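# Scan the middle server's asset tag and return scanner

## Task

The rack has five servers stacked over a UPS. Scan only the asset tag of the middle server (the third of the five), which sits on that server's pull-out tab; no other tag may be read. When done, the tab must be fully pushed back in, and the scanner must be back in its stand with the same facing it started with. The rack is free-standing: tipping it beyond a slight amount fails the task, it must finish in its original spot, and pushing or pulling it hard lowers the score.

## Robot and tools

Robot: two arms, left_arm (on the +y side, with a five-finger left hand) and right_arm (on the -y side, with a right hand). Bases: left_arm at (-0.047, +0.371, 0) m, right_arm at (+0.015, -0.395, 0) m, both nearly unrotated. A hand-held cordless bar-code scanner sits in a stand; it talks to the controller as the device named scanner.

Scene frame: origin at table-top height midway between the nominal bases, +x out over the table, +z up, +y toward left_arm. Positions are metres, orientations quat_wxyz, velocities m/s and rad/s. Reported poses may be off by a few centimetres, more at long reach.

Hand point: a point fixed to each palm, 0.05 m in front of it and 0.15 m out from the wrist flange. Its +z runs along the straight fingers, +y points out of the palm, +x goes across the palm away from the thumb on the right hand but toward the thumb on the left hand. Straight fingertips end 0.06 to 0.07 m past the point. A bracket on the little-finger side of the wrist can strike things, and with level fingers the wrist can sag well below the point.

execute_actions(actions, cameras): runs actions in order. Each action may hold rows, steps, until and a scanner command. rows: up to 15 rows, one per control step (30 per second). Each row is 28 numbers in [-1, 1], one list covering both arms: left_arm dx, dy, dz, rx, ry, rz; left_gripper little, ring, middle, index, thumb_bend, thumb_turn, force_limit, speed; then the same 14 for right_arm and right_gripper. The six pose numbers are an offset, not a pose: measured from that arm's Hand target as it stood when the action began, in that Hand target's own axes; 1.0 equals 0.6 m or 180 degrees, and rx, ry, rz form one rotation vector. Every row of one action counts from the same start, but each new action or call starts from the updated Hand target, so repeating an offset moves further. Six zeros re-command the current Hand target. steps: 1 to 450, default 15; after the last row the arms keep heading for its target. For gentle starts, ramp offsets by about 0.01 per row.

Hand numbers: fingers and thumb_bend +1 straight/open, -1 curled; thumb_turn +1 beside the palm, -1 opposite the fingers. force_limit maps -1..+1 to about 0..10 N (15 N for the thumb). speed rises from near zero at -1 to full at +0.48 and above; use about -0.94 or lower for soft grips. To leave a hand unchanged, resend its last eight commanded numbers. The thumb across the palm plus fingers grip items about 0.035 to 0.065 m thick, or a handle down to 0.025 m.

scanner keys: scan (one attempt lasting a few seconds; reads the first code whose bars the middle of the aim line rests on), cancel, aim (amber line, reads nothing), aim_off, stop. Each takes true. A code is read only when fully visible, roughly face-on, held still, about a hand length away (big codes up to double). until ends an action early when scanner fields match, e.g. {"scanner": {"scanning": 1}}, or [">=", 1] for numbers. Results report last_read, reads, scanning and aiming. Avoid letting the aim line settle on any other tag during a scan.

move(target, speed, blend, stop_force, zero, blocking, cameras): straight-line paths for both arms. target is one 28-number row or a list of up to 15, every one an offset from the same starting Hand targets in their own axes. speed 0.002 to 3.6 m/s (default 0.25), turning at up to twice that in rad/s. blend in metres rounds corners. stop_force 3 to 120 N ends an arm's path on felt push; do not rely on it for turning hands or light contacts, and omit it when backing off a contact. zero (with stop_force) re-zeros the force reference. blocking=false returns early; then use wait or stop before new motion. The result adds a move: line such as done, off_target, moving, held or fault, plus limits like paced or held.

wait(seconds 0 to 10); stop() brakes a running move; zoom_image(camera, region [x0, y0, x1, y1], at most 504 by 504 px) on cam_high, cam_low, cam_left_wrist or cam_right_wrist; show_instructions(); zero_wrist_force(arm); finished_scene(scene=1).

Result lines: end_effector_position, end_effector_quat_wxyz, velocities, Hand target (the start for next offsets), joint positions and torques, Wrist force/torque in the hand's own axes plus the peak since last shown, hand_measured, hand_stopped_by (moving, target, force, stalled, fault), hand_load_n (positive when pushed open; near 0 means a lost grip), motor temperatures.

Cautions: commanded orientation is clipped to 32 degrees from the measured one per step. An outside force near 150 N, or a joint torque limit (wrist joints only about 15 to 17 N m), stops the arm for 10 s; wrist drives are weak. Keep the arms from touching each other. Motors at 85 °C lock the arm. Approach the rack and tab slowly and lightly since the rack is loose; don't drop the scanner or let anything leave the table. Plan: pick up the scanner noting its facing, scan the third server's tab tag, make sure that tab is fully in, reseat the scanner in the stand as found, then finish.

Each tool is called by a JSON object that holds its "op" and its "data", one argument or row to a line.

Reference images:

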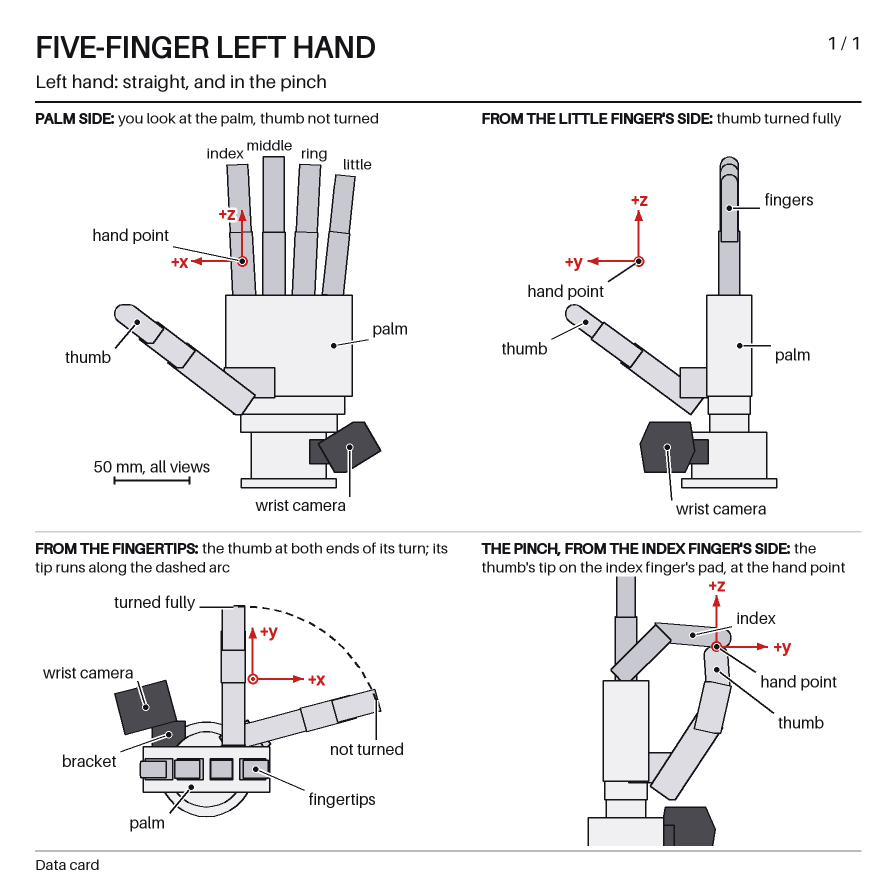

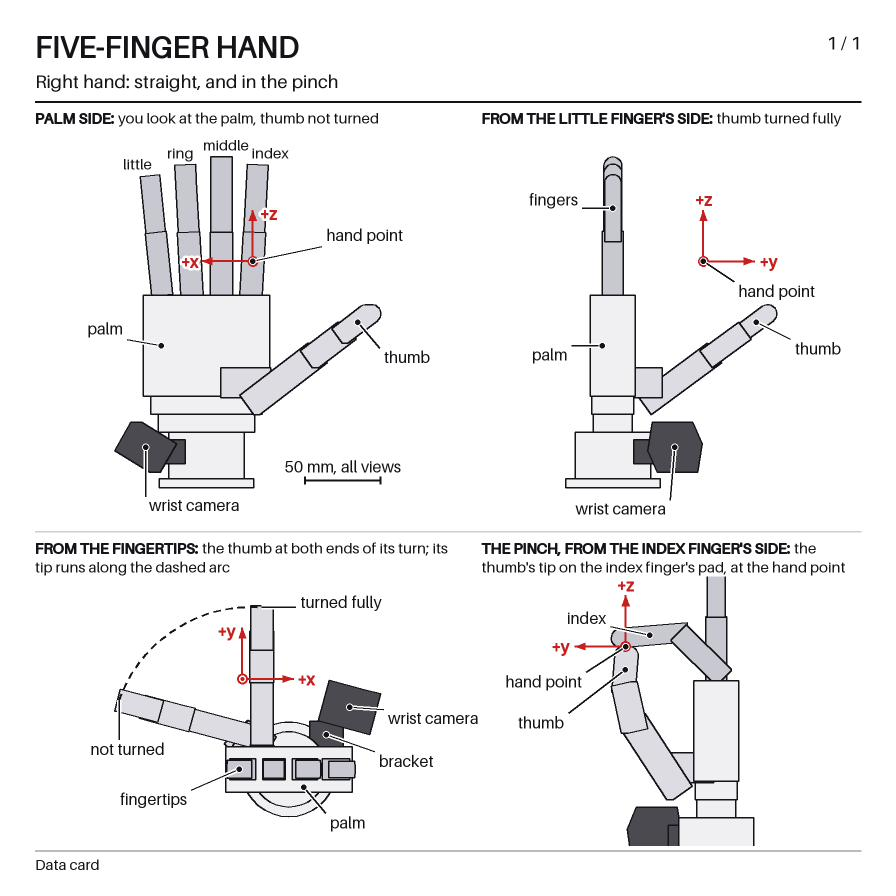

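## Session

{"op": "execute_actions", "data": {
  "actions": []
}}

Scene clock: 0.00 s.
left_arm: end_effector_position=(+0.3288, +0.2877, +0.2496) hand_measured=(+1.000, +1.000, +1.000, +1.000, +1.000, +1.000) hand_load_n=(+0.0, +0.0, +0.0, +0.0, +0.0, +0.0) hand_stopped_by=(target, target, target, target, target, target) hand_force_limit=0.00 hand_speed=-0.80 end_effector_quat_wxyz=(+0.315, -0.014, +0.890, -0.329) | right_arm: end_effector_position=(+0.5806, +0.1202, +0.2229) hand_measured=(+1.000, +1.000, +1.000, +1.000, +1.000, +1.000) hand_load_n=(+0.0, +0.0, +0.0, +0.0, +0.0, +0.0) hand_stopped_by=(target, target, target, target, target, target) hand_force_limit=0.00 hand_speed=-0.80 end_effector_quat_wxyz=(-0.433, +0.544, +0.357, +0.625)
Joint positions: left_arm=[3.804 -1.412 -2.031 2.045 -0.635 -1.037] | right_arm=[0.338 -0.748 1.76 1.905 -0.767 -1.383]
Joint velocities: within noise
Joint torques (N m): no reading
Motor temperatures (°C): left_arm=[32 35 34 45 37 44] | right_arm=[32 35 34 38 39 42]
Wrist force (N): no reading
Wrist torque (N m): no reading
Wrist force, peak (N): no reading
Hand target: left_arm +0.3288, +0.2877, +0.2496; +0.315, -0.014, +0.890, -0.329 | right_arm +0.5806, +0.1202, +0.2229; -0.433, +0.544, +0.357, +0.625
scanner: last_read=0 reads=0 scanning=0 aiming=0

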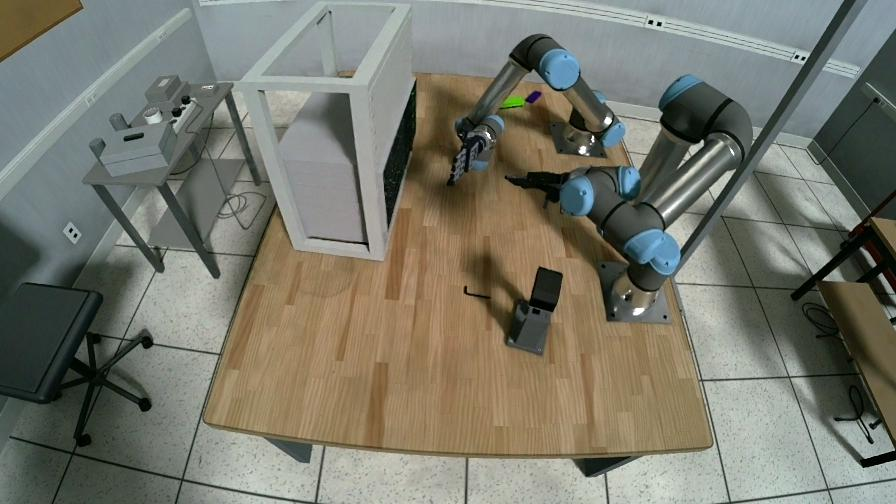

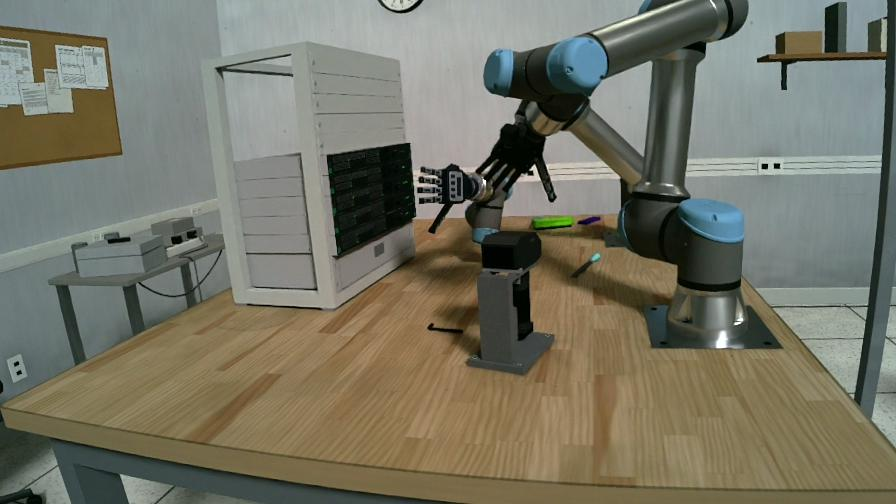

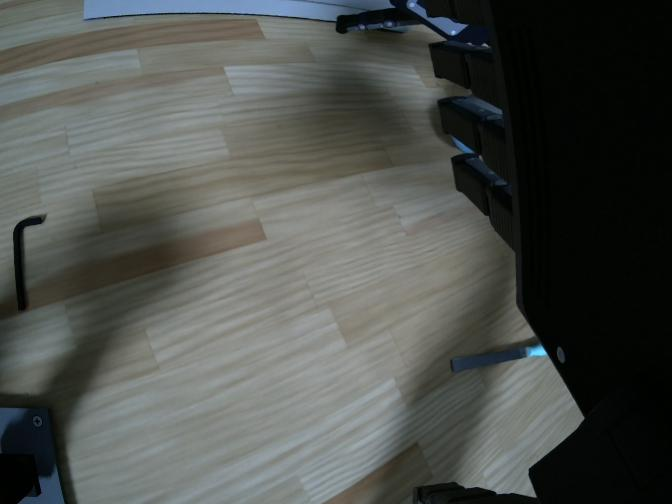

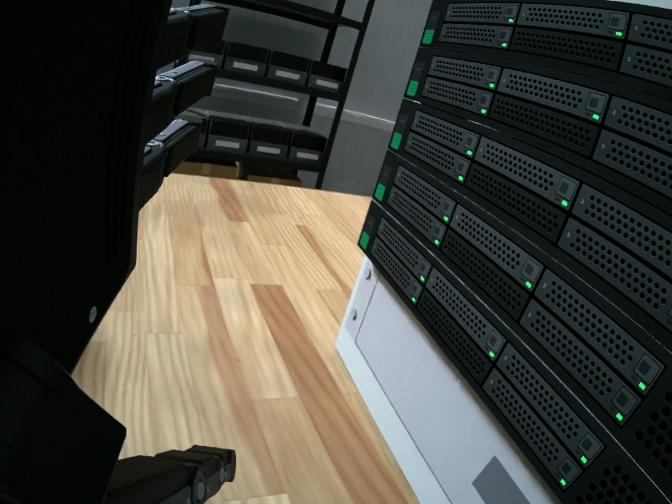

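{"op": "zoom_image", "data": {
  "camera": "cam_low",
  "region": [200, 120, 450, 320]
}}

{"op": "zoom_image", "data": {
  "camera": "cam_low",
  "region": [400, 200, 620, 390]
}}

{"op": "zoom_image", "data": {
  "camera": "cam_right_wrist",
  "region": [330, 0, 672, 270]
}}

{"op": "zoom_image", "data": {
  "camera": "cam_high",
  "region": [420, 220, 620, 380]
}}

Scaled by 2.016 from the camera's 896x504 image, which has a finer 1280x720 frame.

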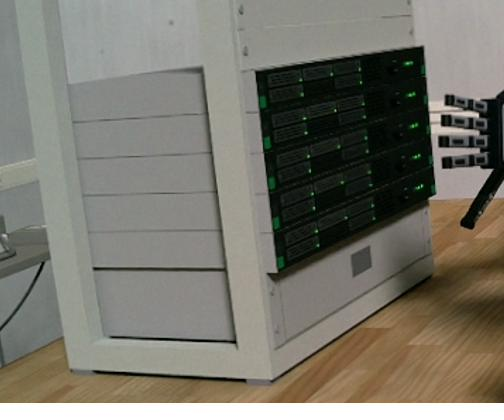

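Scaled by 2.291 from the camera's 896x504 image, which has a finer 1280x720 frame.

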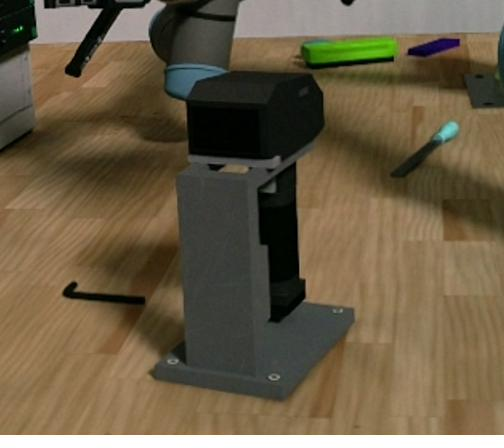

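Scaled by 1.474 from the camera's 672x504 image, which has a finer 960x720 frame.

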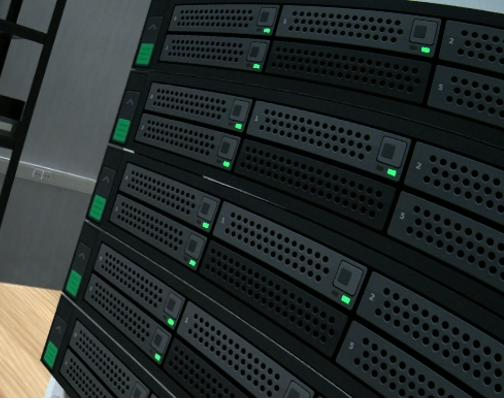

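Scaled by 2.520 from the camera's 896x504 image, which has a finer 1280x720 frame.

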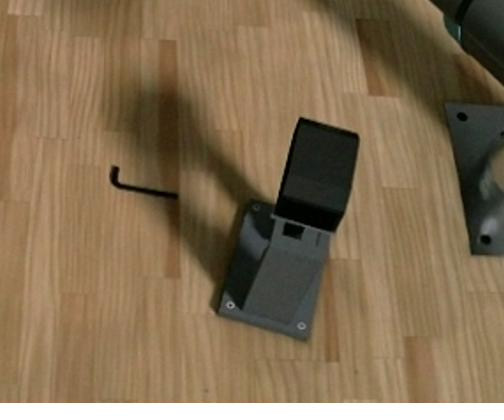

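{"op": "zoom_image", "data": {
  "camera": "cam_right_wrist",
  "region": [350, 90, 500, 260]
}}

{"op": "zoom_image", "data": {
  "camera": "cam_low",
  "region": [320, 130, 430, 270]
}}

{"op": "zoom_image", "data": {
  "camera": "cam_low",
  "region": [460, 220, 570, 380]
}}

{"op": "zoom_image", "data": {
  "camera": "cam_left_wrist",
  "region": [0, 380, 140, 504]
}}

Scaled by 2.965 from the camera's 672x504 image, which has a finer 960x720 frame.

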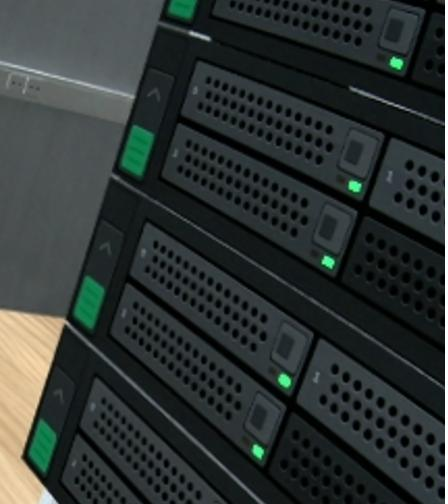

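Scaled by 3.600 from the camera's 896x504 image, which has a finer 1280x720 frame.

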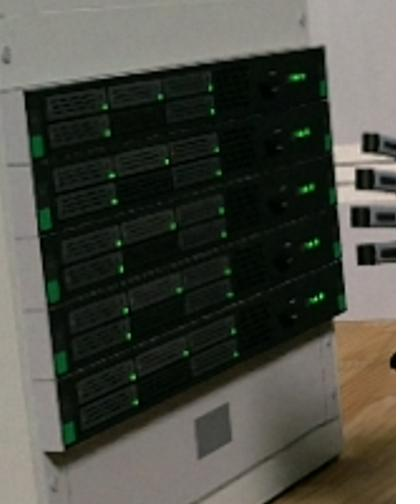

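Scaled by 3.150 from the camera's 896x504 image, which has a finer 1280x720 frame.

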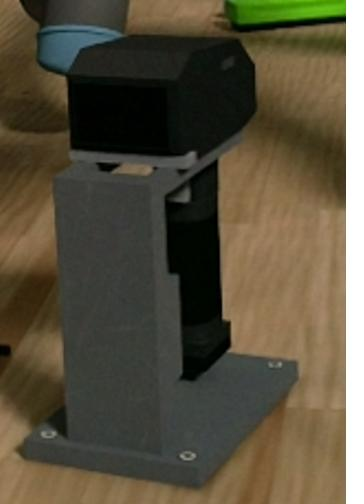

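Scaled by 3.600 from the camera's 672x504 image, which has a finer 960x720 frame.

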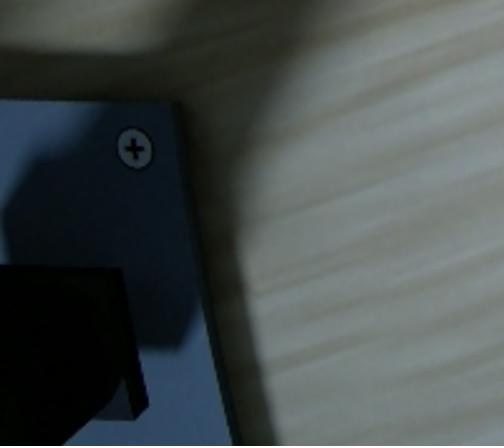

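{"op": "move", "data": {
  "target": [0,0,0,0,0,0,1,1,1,1,1,1,0,-0.8,0.0985,0.108,-0.396,-0.192,0.005,-0.030,1,1,1,1,1,1,0,-0.8],
  "cameras": ["cam_right_wrist","cam_high"]
}}

Scene clock: 16.20 s.
left_arm: end_effector_position=(+0.3288, +0.2877, +0.2496) hand_measured=(+1.000, +1.000, +1.000, +1.000, +1.000, +1.000) hand_load_n=(+0.0, +0.0, +0.0, +0.0, +0.0, +0.0) hand_stopped_by=(target, target, target, target, target, target) hand_force_limit=0.00 hand_speed=-0.80 end_effector_quat_wxyz=(+0.315, -0.014, +0.890, -0.329) | right_arm: end_effector_position=(+0.5506, -0.1304, +0.2429) hand_measured=(+1.000, +1.000, +1.000, +1.000, +1.000, +1.000) hand_load_n=(+0.0, +0.0, +0.0, +0.0, +0.0, +0.0) hand_stopped_by=(target, target, target, target, target, target) hand_force_limit=0.00 hand_speed=-0.80 end_effector_quat_wxyz=(-0.225, +0.626, +0.176, +0.726)
Joint positions: left_arm=[3.804 -1.412 -2.031 2.045 -0.635 -1.037] | right_arm=[0.114 -0.99 2.309 1.651 -1.146 -1.474]
Joint torques (N m): left_arm=[0.1 10.06 17.99 -2.2 1.25 -0.13] | right_arm=[-8.28 -36.57 8.56 -2.66 -1.38 -2.18]
Wrist force (N): left_arm=[-0.2 0.0 0.2] | right_arm=[0.0 0.0 0.3]
Wrist torque (N m): left_arm=[0.00 0.03 -0.01] | right_arm=[-0.03 -0.01 0.18]
Wrist force, peak (N): left_arm=[-0.2 0.7 0.2] | right_arm=[0.3 0.8 -0.4]
Hand target: left_arm +0.3288, +0.2877, +0.2496; +0.315, -0.014, +0.890, -0.329 | right_arm +0.5505, -0.1305, +0.2429; -0.225, +0.626, +0.176, +0.726
Off the commanded pose: left_arm 0.000 m, 0 deg | right_arm 0.000 m, 0 deg.
scanner: last_read=0 reads=0 scanning=0 aiming=0
move: done
camera_calibration:
cam_right_wrist: T_world_to_cam=[[0.487495, -0.824415, 0.287556, -0.449792], [-0.196594, -0.424525, -0.883815, 0.265686], [0.850705, 0.374323, -0.369029, -0.213947], [0, 0, 0, 1]] pos_world=[0.45351, -0.177939, 0.285205]
Images, in order (width x height): cam_high 896x504, cam_right_wrist 672x504.

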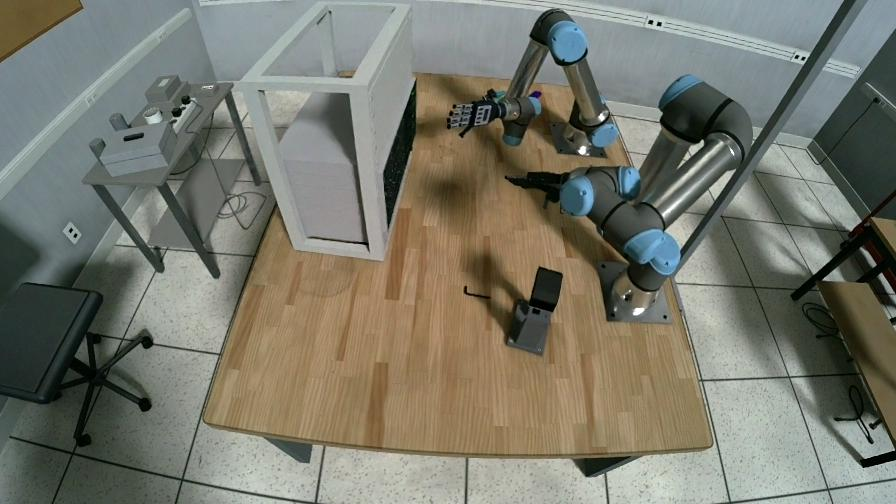

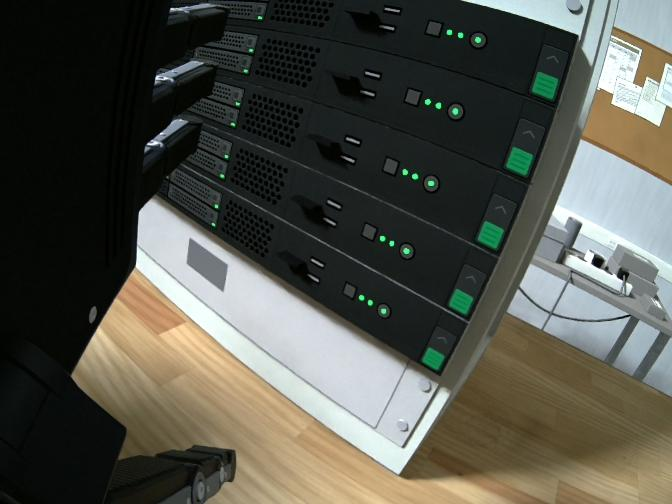

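{"op": "zoom_image", "data": {
  "camera": "cam_right_wrist",
  "region": [260, 90, 480, 255]
}}

{"op": "zoom_image", "data": {
  "camera": "cam_right_wrist",
  "region": [280, 110, 390, 190]
}}

Scaled by 2.291 from the camera's 672x504 image, which has a finer 960x720 frame.

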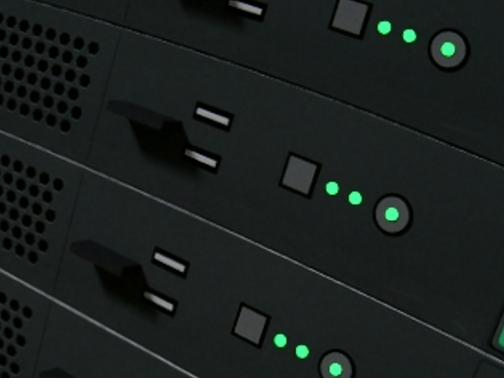

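Scaled by 4.582 from the camera's 672x504 image, which has a finer 960x720 frame.

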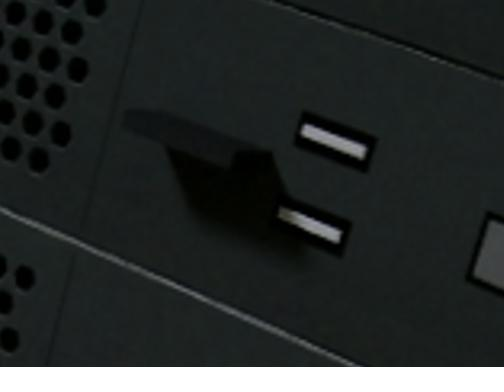

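{"op": "move", "data": {
  "target": [0,0,0,0,0,0,1,1,1,1,1,1,0,-0.8,0.0233,-0.1058,0.102,-0.1318,0.0035,-0.0206,1,1,1,1,1,1,0,-0.8],
  "cameras": ["cam_right_wrist"]
}}

{"op": "zoom_image", "data": {
  "camera": "cam_right_wrist",
  "region": [200, 60, 500, 330]
}}

Scene clock: 25.43 s.
left_arm: end_effector_position=(+0.3288, +0.2877, +0.2496) hand_measured=(+1.000, +1.000, +1.000, +1.000, +1.000, +1.000) hand_load_n=(+0.0, +0.0, +0.5, +0.0, +0.0, +0.0) hand_stopped_by=(target, target, target, target, target, target) hand_force_limit=0.00 hand_speed=-0.80 end_effector_quat_wxyz=(+0.315, -0.014, +0.890, -0.329) | right_arm: end_effector_position=(+0.5649, -0.0460, +0.2678) hand_measured=(+1.000, +1.000, +1.000, +1.000, +1.000, +1.000) hand_load_n=(+0.0, +0.0, +0.0, +0.0, +0.0, +0.0) hand_stopped_by=(target, target, target, target, target, target) hand_force_limit=0.00 hand_speed=-0.80 end_effector_quat_wxyz=(-0.069, +0.648, +0.042, +0.757)
Joint positions: left_arm=[3.804 -1.412 -2.031 2.045 -0.635 -1.037] | right_arm=[0.583 -0.906 1.925 1.948 -2.023 -1.621]
Joint torques (N m): left_arm=[0.21 9.8 17.94 -2.2 1.19 -0.23] | right_arm=[8.32 -27.46 -25.51 0.5 -1.06 -2.07]
Wrist force (N): left_arm=[-0.1 0.3 0.0] | right_arm=[0.3 -0.2 0.6]
Wrist torque (N m): left_arm=[0.05 0.02 -0.02] | right_arm=[-0.07 -0.08 0.20]
Wrist force, peak (N): left_arm=[-0.1 0.6 0.2] | right_arm=[0.6 -0.6 0.6]
Hand target: left_arm +0.3288, +0.2877, +0.2496; +0.315, -0.014, +0.890, -0.329 | right_arm +0.5649, -0.0460, +0.2678; -0.069, +0.648, +0.042, +0.757
Off the commanded pose: left_arm 0.000 m, 0 deg | right_arm 0.000 m, 0 deg.
scanner: last_read=0 reads=0 scanning=0 aiming=0
move: done
camera_calibration:
cam_right_wrist: T_world_to_cam=[[0.109649, -0.951591, 0.287143, -0.186622], [-0.35219, -0.307338, -0.884028, 0.419721], [0.929483, -0.00419658, -0.36884, -0.310505], [0, 0, 0, 1]] pos_world=[0.456894, -0.0498949, 0.310106]
Images, in order (width x height): cam_right_wrist 672x504.

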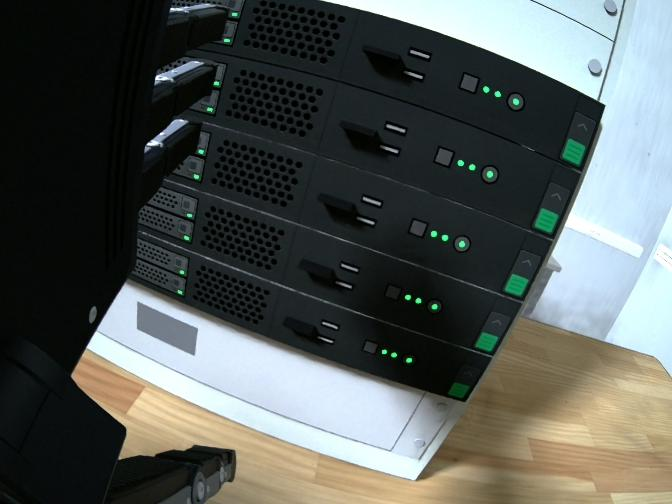

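Scaled by 1.680 from the camera's 672x504 image, which has a finer 960x720 frame.

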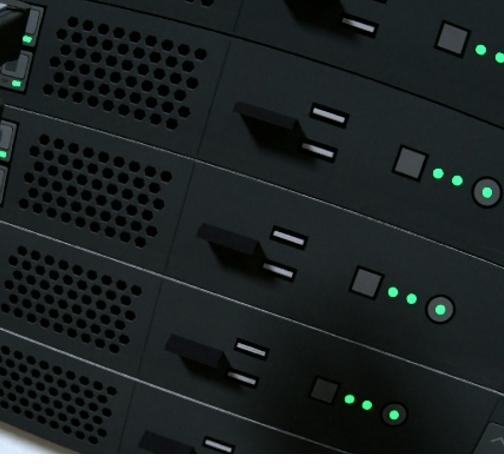

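{"op": "zoom_image", "data": {
  "camera": "cam_right_wrist",
  "region": [310, 180, 400, 250]
}}

{"op": "zoom_image", "data": {
  "camera": "cam_right_wrist",
  "region": [330, 30, 440, 100]
}}

Scaled by 5.600 from the camera's 672x504 image, which has a finer 960x720 frame.

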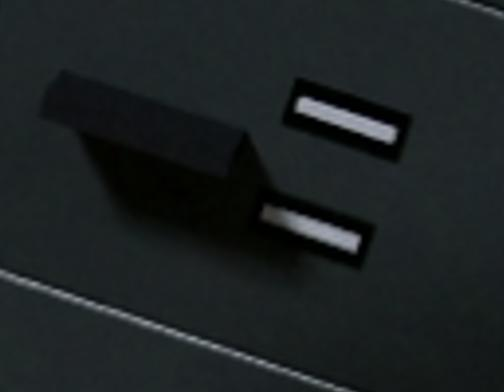

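Scaled by 4.582 from the camera's 672x504 image, which has a finer 960x720 frame.

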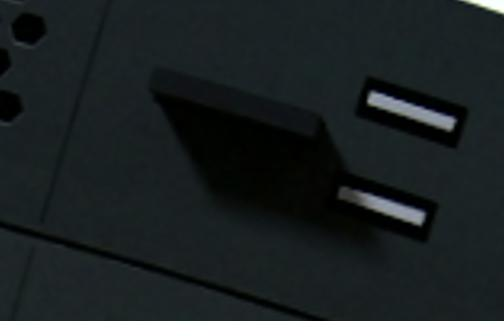

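{"op": "move", "data": {
  "target": [-0.097,-0.0828,-0.1945,-0.0072,0.3336,0.4682,1,1,1,1,1,1,0,-0.8,0,0,0,0,0,0,1,1,1,1,1,1,0,-0.8],
  "cameras": ["cam_left_wrist","cam_high","cam_low"]
}}

Scene clock: 50.03 s.
left_arm: end_effector_position=(+0.2998, +0.3297, +0.3794) hand_measured=(+1.000, +1.000, +1.000, +1.000, +1.000, +1.000) hand_load_n=(+0.0, +0.0, +0.0, +0.0, +0.0, +0.0) hand_stopped_by=(target, target, target, target, target, target) hand_force_limit=0.00 hand_speed=-0.80 end_effector_quat_wxyz=(+0.000, +0.707, +0.707, +0.000) | right_arm: end_effector_position=(+0.5649, -0.0460, +0.2678) hand_measured=(+1.000, +1.000, +1.000, +1.000, +1.000, +1.000) hand_load_n=(+0.0, +0.0, +0.0, +0.0, +0.0, +0.5) hand_stopped_by=(target, target, target, target, target, target) hand_force_limit=0.00 hand_speed=-0.80 end_effector_quat_wxyz=(-0.069, +0.648, +0.042, +0.757)
Joint positions: left_arm=[3.372 -1.509 -1.523 1.461 -1.571 0.222] | right_arm=[0.583 -0.905 1.925 1.948 -2.023 -1.622]
Joint torques (N m): left_arm=[-6.6 20.19 26.78 -5.43 -1.27 1.54] | right_arm=[8.67 -27.66 -24.59 0.7 -0.98 -2.12]
Wrist force (N): left_arm=[0.3 0.6 0.5] | right_arm=[0.5 -0.2 0.3]
Wrist torque (N m): left_arm=[0.09 0.04 -0.07] | right_arm=[-0.05 -0.11 0.22]
Wrist force, peak (N): left_arm=[0.5 0.7 1.0] | right_arm=[0.9 -0.1 0.2]
Hand target: left_arm +0.2998, +0.3297, +0.3794; +0.000, +0.707, +0.707, +0.000 | right_arm +0.5649, -0.0460, +0.2678; -0.069, +0.648, +0.042, +0.757
Off the commanded pose: left_arm 0.000 m, 0 deg | right_arm 0.000 m, 0 deg.
scanner: last_read=0 reads=0 scanning=0 aiming=0
move: done
camera_calibration:
cam_left_wrist: T_world_to_cam=[[-0.964233, 0.261564, 0.0428942, 0.181025], [0.250438, 0.846037, 0.47064, -0.52748], [0.0868124, 0.464549, -0.881282, 0.274066], [0, 0, 0, 1]] pos_world=[0.282859, 0.271601, 0.482018]
Images, in order (width x height): cam_high 896x504, cam_low 896x504, cam_left_wrist 672x504.

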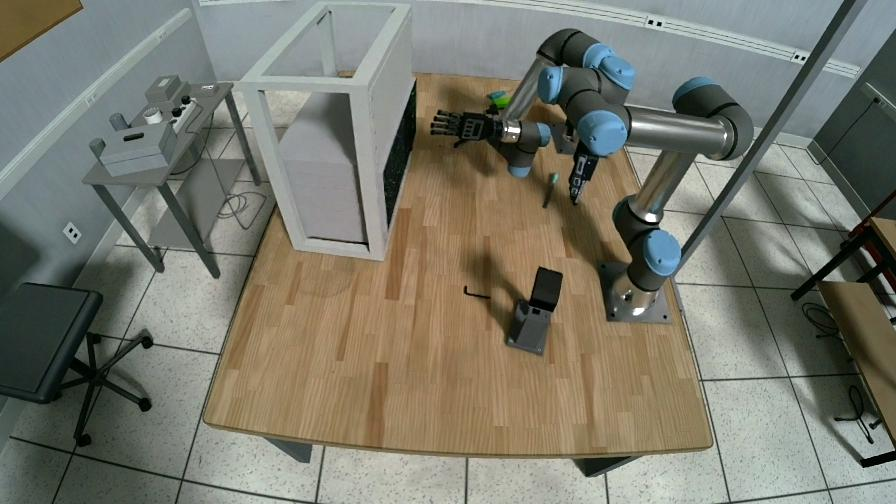

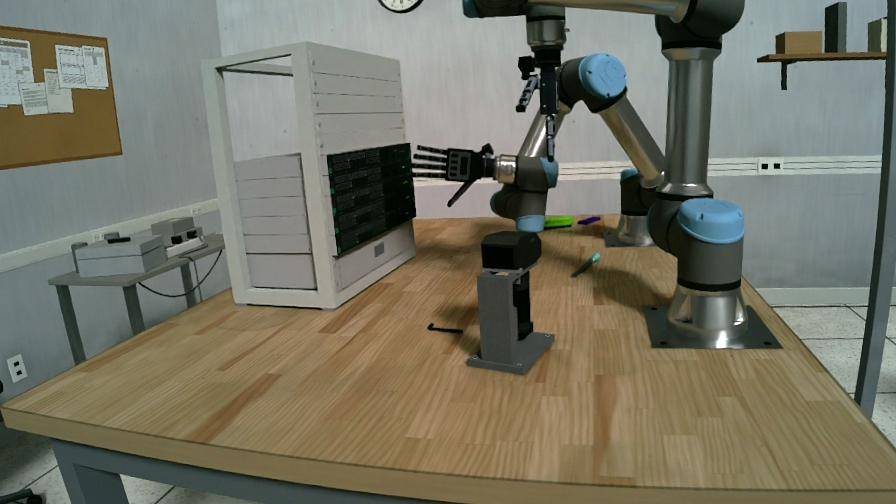

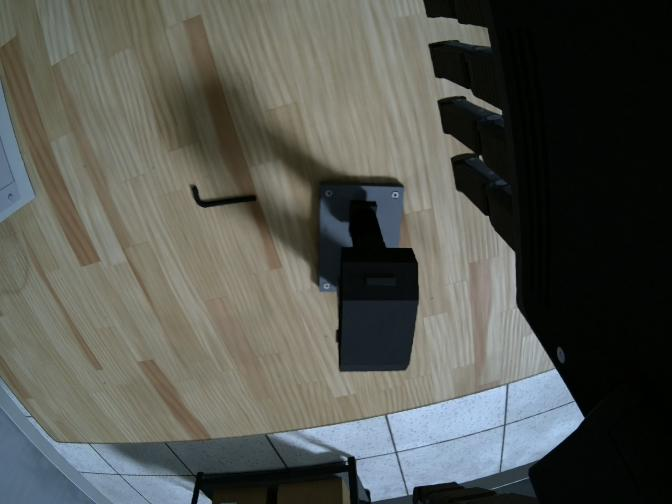

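{"op": "zoom_image", "data": {
  "camera": "cam_left_wrist",
  "region": [290, 160, 450, 390]
}}

Scaled by 2.191 from the camera's 672x504 image, which has a finer 960x720 frame.

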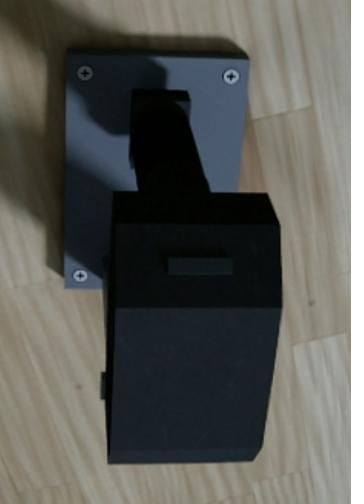

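{"op": "move", "data": {
  "target": [
    [0.1167,0.25,0.05,0.1604,0.1604,-0.4811,1,1,1,1,1,1,0,-0.8,0,0,0,0,0,0,1,1,1,1,1,1,0,-0.8],
    [0.2417,0.2667,0.3,0.1604,0.1604,-0.4811,1,1,1,1,1,1,0,-0.8,0,0,0,0,0,0,1,1,1,1,1,1,0,-0.8]
  ],
  "blend": 0.03,
  "cameras": ["cam_left_wrist"]
}}

{"op": "zoom_image", "data": {
  "camera": "cam_left_wrist",
  "region": [200, 100, 470, 370]
}}

Scene clock: 66.00 s.
left_arm: end_effector_position=(+0.4261, +0.3890, +0.3535) hand_measured=(+1.000, +1.000, +1.000, +1.000, +1.000, +1.000) hand_load_n=(+0.0, +0.0, +0.0, +0.0, +0.0, -0.5) hand_stopped_by=(target, target, target, target, target, target) hand_force_limit=0.00 hand_speed=-0.80 end_effector_quat_wxyz=(-0.276, +0.124, +0.953, +0.000) | right_arm: end_effector_position=(+0.5649, -0.0460, +0.2678) hand_measured=(+1.000, +1.000, +1.000, +1.000, +1.000, +1.000) hand_load_n=(+0.0, +0.0, +0.0, -0.5, +0.0, +0.0) hand_stopped_by=(target, target, target, target, target, target) hand_force_limit=0.00 hand_speed=-0.80 end_effector_quat_wxyz=(-0.069, +0.648, +0.042, +0.757)
Joint positions: left_arm=[3.263 -2.353 -0.692 0.928 -1.699 -1.236] | right_arm=[0.583 -0.905 1.925 1.948 -2.023 -1.622]
Joint torques (N m): left_arm=[-5.56 50.48 8.81 0.19 -0.92 1.41] | right_arm=[8.54 -27.69 -25.51 0.49 -0.52 -1.95]
Wrist force (N): left_arm=[0.2 -0.2 0.0] | right_arm=[0.3 0.2 0.3]
Wrist torque (N m): left_arm=[0.02 0.02 -0.10] | right_arm=[0.01 -0.07 0.21]
Wrist force, peak (N): left_arm=[-2.6 1.9 1.0] | right_arm=[0.7 -0.1 0.6]
Hand target: left_arm +0.4260, +0.3890, +0.3535; -0.276, +0.124, +0.953, +0.000 (not the last commanded pose) | right_arm +0.5649, -0.0460, +0.2678; -0.069, +0.648, +0.042, +0.757
Off the commanded pose: left_arm 0.179 m, 15 deg | right_arm 0.000 m, 0 deg.
scanner: last_read=0 reads=0 scanning=0 aiming=0
move: held (left_arm; a check stopped the path); path passed 0 of 2 targets; limits=held
pose unreachable (left arm): on one or more control steps of this call, first in action 0 (counted from 0), this arm could not follow its commanded pose, so it was not sent that pose on those steps. It may still have moved: this result reports where it is.
cause: moving toward the commanded pose would bring two parts of the arm too close to each other (joints 4 (wrist 1) to 6 (wrist 3) lie between them).
camera_calibration:
cam_left_wrist: T_world_to_cam=[[-0.41854, -0.87613, 0.239207, 0.42907], [-0.384574, 0.409579, 0.827253, -0.282914], [-0.822756, 0.254246, -0.508362, 0.550159], [0, 0, 0, 1]] pos_world=[0.523429, 0.351921, 0.411084]
Images, in order (width x height): cam_left_wrist 672x504.

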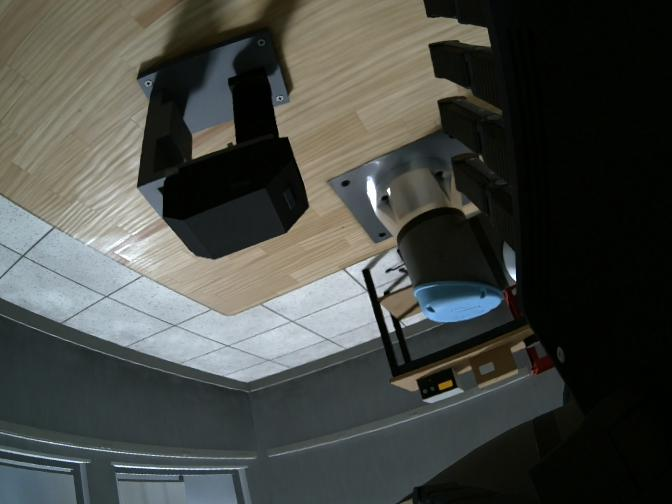

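Scaled by 1.867 from the camera's 672x504 image, which has a finer 960x720 frame.

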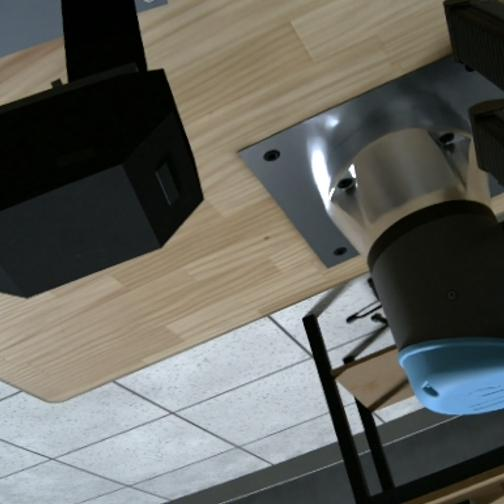

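{"op": "zoom_image", "data": {
  "camera": "cam_left_wrist",
  "region": [120, 10, 330, 270]
}}

Scaled by 1.938 from the camera's 672x504 image, which has a finer 960x720 frame.

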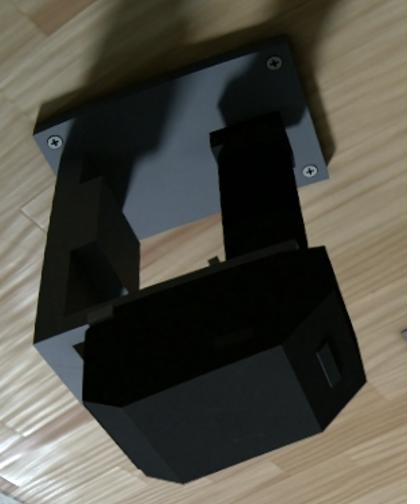

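{"op": "move", "data": {
  "target": [0.204,-0.2065,0.0528,-0.1583,-0.1187,0.4934,1,1,1,1,1,1,0,-0.8,0.1628,-0.0093,-0.0502,0.3501,-0.4658,-0.3093,1,1,1,1,1,1,0,-0.8],
  "cameras": ["cam_right_wrist","cam_left_wrist","cam_high"]
}}

Scene clock: 87.73 s.
left_arm: end_effector_position=(+0.2801, +0.3000, +0.3994) hand_measured=(+1.000, +1.000, +1.000, +1.000, +1.000, +1.000) hand_load_n=(+0.0, +0.0, +0.0, +0.0, +0.0, +0.0) hand_stopped_by=(target, target, target, target, target, target) hand_force_limit=0.00 hand_speed=-0.80 end_effector_quat_wxyz=(+0.000, +0.800, +0.600, +0.000) | right_arm: end_effector_position=(+0.5200, -0.0500, +0.3597) hand_measured=(+1.000, +1.000, +1.000, +1.000, +1.000, +1.000) hand_load_n=(+0.0, +0.0, +0.0, +0.0, +0.0, +0.0) hand_stopped_by=(target, target, target, target, target, target) hand_force_limit=0.00 hand_speed=-0.80 end_effector_quat_wxyz=(+0.000, +0.742, +0.671, +0.000)
Joint positions: left_arm=[3.347 -1.459 -1.517 1.405 -1.572 0.48] | right_arm=[0.446 -1.375 1.298 4.79 -1.57 -2.564]
Joint torques (N m): left_arm=[6.39 17.79 8.89 -3.57 1.25 1.63] | right_arm=[8.28 -21.54 -35.64 -0.27 -1.17 -2.06]
Wrist force (N): left_arm=[0.5 0.4 0.8] | right_arm=[-0.2 -0.9 -0.5]
Wrist torque (N m): left_arm=[0.05 0.05 -0.09] | right_arm=[-0.14 -0.05 0.08]
Wrist force, peak (N): left_arm=[0.6 0.7 0.8] | right_arm=[-0.3 -1.0 -1.2]
Hand target: left_arm +0.2801, +0.3000, +0.3994; +0.000, +0.800, +0.600, +0.000 | right_arm +0.5200, -0.0500, +0.3597; +0.000, +0.742, +0.671, +0.000
Off the commanded pose: left_arm 0.000 m, 0 deg | right_arm 0.000 m, 0 deg.
scanner: last_read=0 reads=0 scanning=0 aiming=0
move: done
camera_calibration:
cam_left_wrist: T_world_to_cam=[[-0.852679, 0.520606, 0.0436846, 0.0596993], [0.477058, 0.741805, 0.471318, -0.539389], [0.212966, 0.422723, -0.880881, 0.284267], [0, 0, 0, 1]] pos_world=[0.247685, 0.248875, 0.502021]
cam_right_wrist: T_world_to_cam=[[0.975979, 0.2178, -0.00521848, -0.49878], [0.187701, -0.828458, 0.52766, -0.33065], [0.110601, -0.515965, -0.849439, 0.338223], [0, 0, 0, 1]] pos_world=[0.511455, 0.00921568, 0.459168]
Images, in order (width x height): cam_high 896x504, cam_left_wrist 672x504, cam_right_wrist 672x504.

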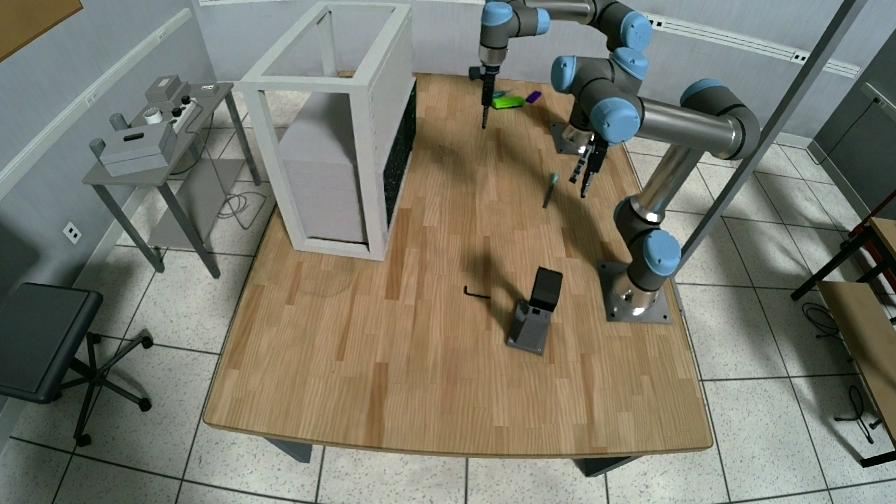

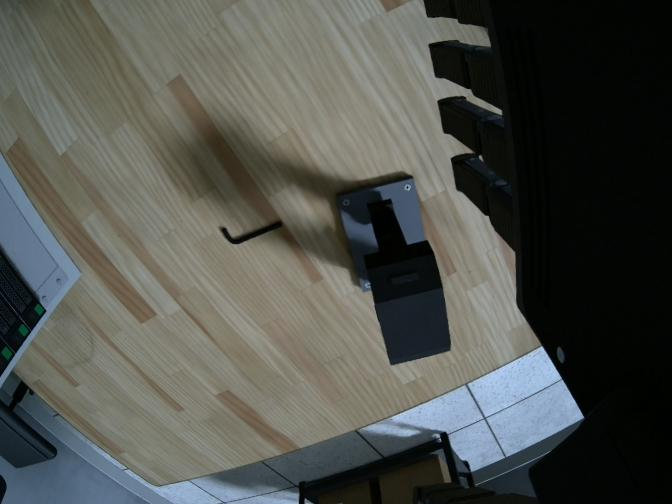

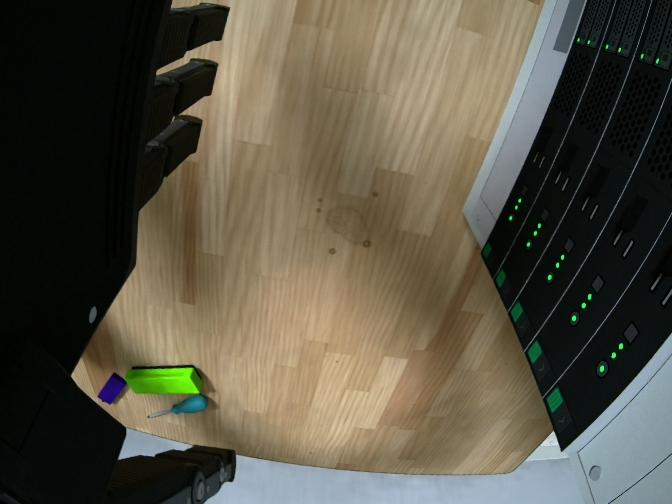

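{"op": "zoom_image", "data": {
  "camera": "cam_right_wrist",
  "region": [520, 120, 672, 300]
}}

{"op": "zoom_image", "data": {
  "camera": "cam_left_wrist",
  "region": [320, 160, 480, 380]
}}

Scaled by 2.800 from the camera's 672x504 image, which has a finer 960x720 frame.

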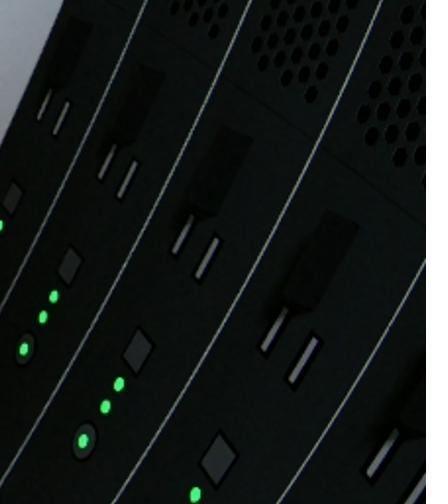

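Scaled by 2.291 from the camera's 672x504 image, which has a finer 960x720 frame.

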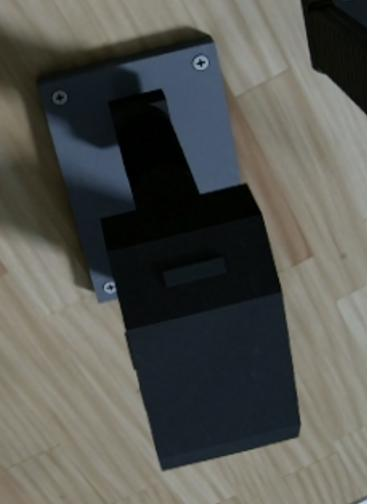

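{"op": "move", "data": {
  "target": [0,0,0,0,0,0,1,1,1,1,1,1,0,-0.8,0.0282,0.1983,0.10,-0.1389,0,0,1,1,1,1,1,1,0,-0.8],
  "cameras": ["cam_right_wrist"]
}}

{"op": "zoom_image", "data": {
  "camera": "cam_right_wrist",
  "region": [230, 120, 530, 380]
}}

Scene clock: 112.33 s.
left_arm: end_effector_position=(+0.2801, +0.3000, +0.3994) hand_measured=(+1.000, +1.000, +1.000, +1.000, +1.000, +1.000) hand_load_n=(+0.0, +0.0, -0.5, +0.0, +0.0, +0.0) hand_stopped_by=(target, target, target, target, target, target) hand_force_limit=0.00 hand_speed=-0.80 end_effector_quat_wxyz=(+0.000, +0.800, +0.600, +0.000) | right_arm: end_effector_position=(+0.6401, -0.0450, +0.2997) hand_measured=(+1.000, +1.000, +1.000, +1.000, +1.000, +1.000) hand_load_n=(+0.0, +0.0, +0.0, +0.0, +0.0, +0.0) hand_stopped_by=(target, target, target, target, target, target) hand_force_limit=0.00 hand_speed=-0.80 end_effector_quat_wxyz=(+0.160, +0.724, +0.655, +0.145)
Joint positions: left_arm=[3.348 -1.459 -1.517 1.405 -1.572 0.48] | right_arm=[0.452 -1.265 1.531 4.076 -1.806 -2.601]
Joint torques (N m): left_arm=[6.01 17.95 9.14 -5.03 1.29 1.62] | right_arm=[-7.61 -25.91 -8.84 -4.92 -1.7 -2.03]
Wrist force (N): left_arm=[0.4 0.5 0.8] | right_arm=[-0.2 -0.9 -0.8]
Wrist torque (N m): left_arm=[0.06 0.07 -0.09] | right_arm=[-0.07 -0.01 0.06]
Wrist force, peak (N): left_arm=[0.4 0.4 1.1] | right_arm=[-0.3 -1.5 -0.5]
Hand target: left_arm +0.2801, +0.3000, +0.3994; +0.000, +0.800, +0.600, +0.000 | right_arm +0.6401, -0.0450, +0.2997; +0.160, +0.724, +0.655, +0.145
Off the commanded pose: left_arm 0.000 m, 0 deg | right_arm 0.000 m, 0 deg.
scanner: last_read=0 reads=0 scanning=0 aiming=0
move: done
camera_calibration:
cam_right_wrist: T_world_to_cam=[[0.889817, 0.226308, 0.396245, -0.682113], [-0.0593956, -0.803526, 0.592299, -0.177497], [0.452435, -0.550573, -0.701549, 0.0118843], [0, 0, 0, 1]] pos_world=[0.591037, 0.0182872, 0.383753]
Images, in order (width x height): cam_right_wrist 672x504.

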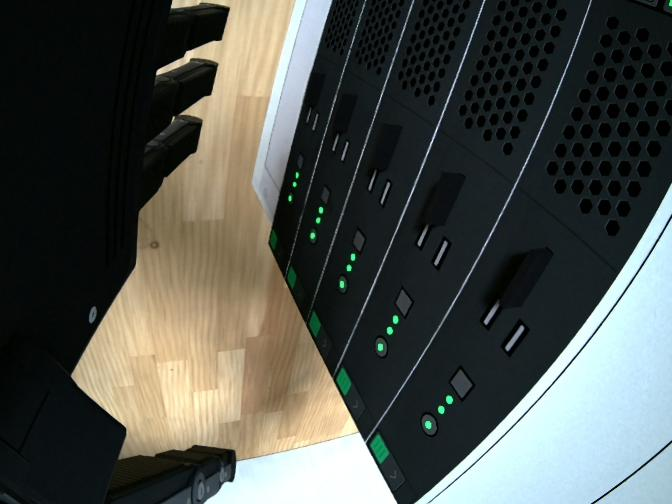

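Scaled by 1.680 from the camera's 672x504 image, which has a finer 960x720 frame.

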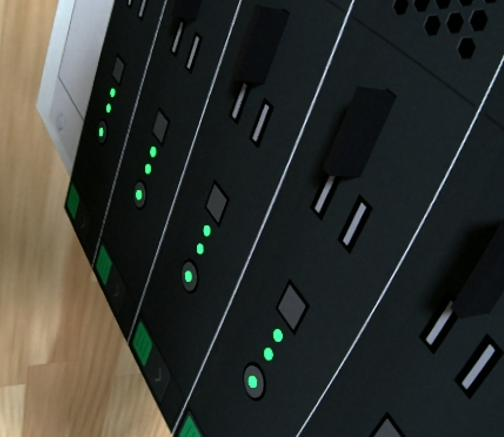

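{"op": "zoom_image", "data": {
  "camera": "cam_right_wrist",
  "region": [350, 110, 430, 210]
}}

{"op": "zoom_image", "data": {
  "camera": "cam_right_wrist",
  "region": [470, 230, 570, 360]
}}

Scaled by 5.040 from the camera's 672x504 image, which has a finer 960x720 frame.

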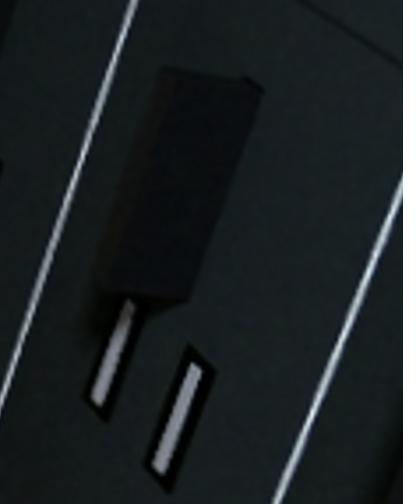

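Scaled by 3.877 from the camera's 672x504 image, which has a finer 960x720 frame.

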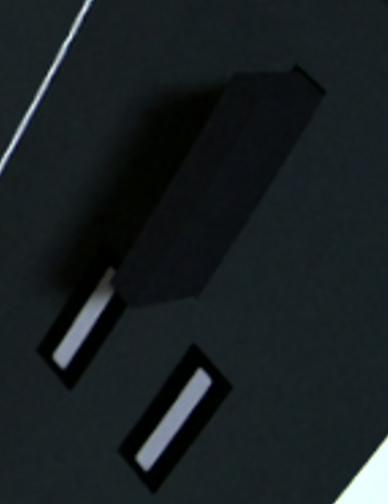

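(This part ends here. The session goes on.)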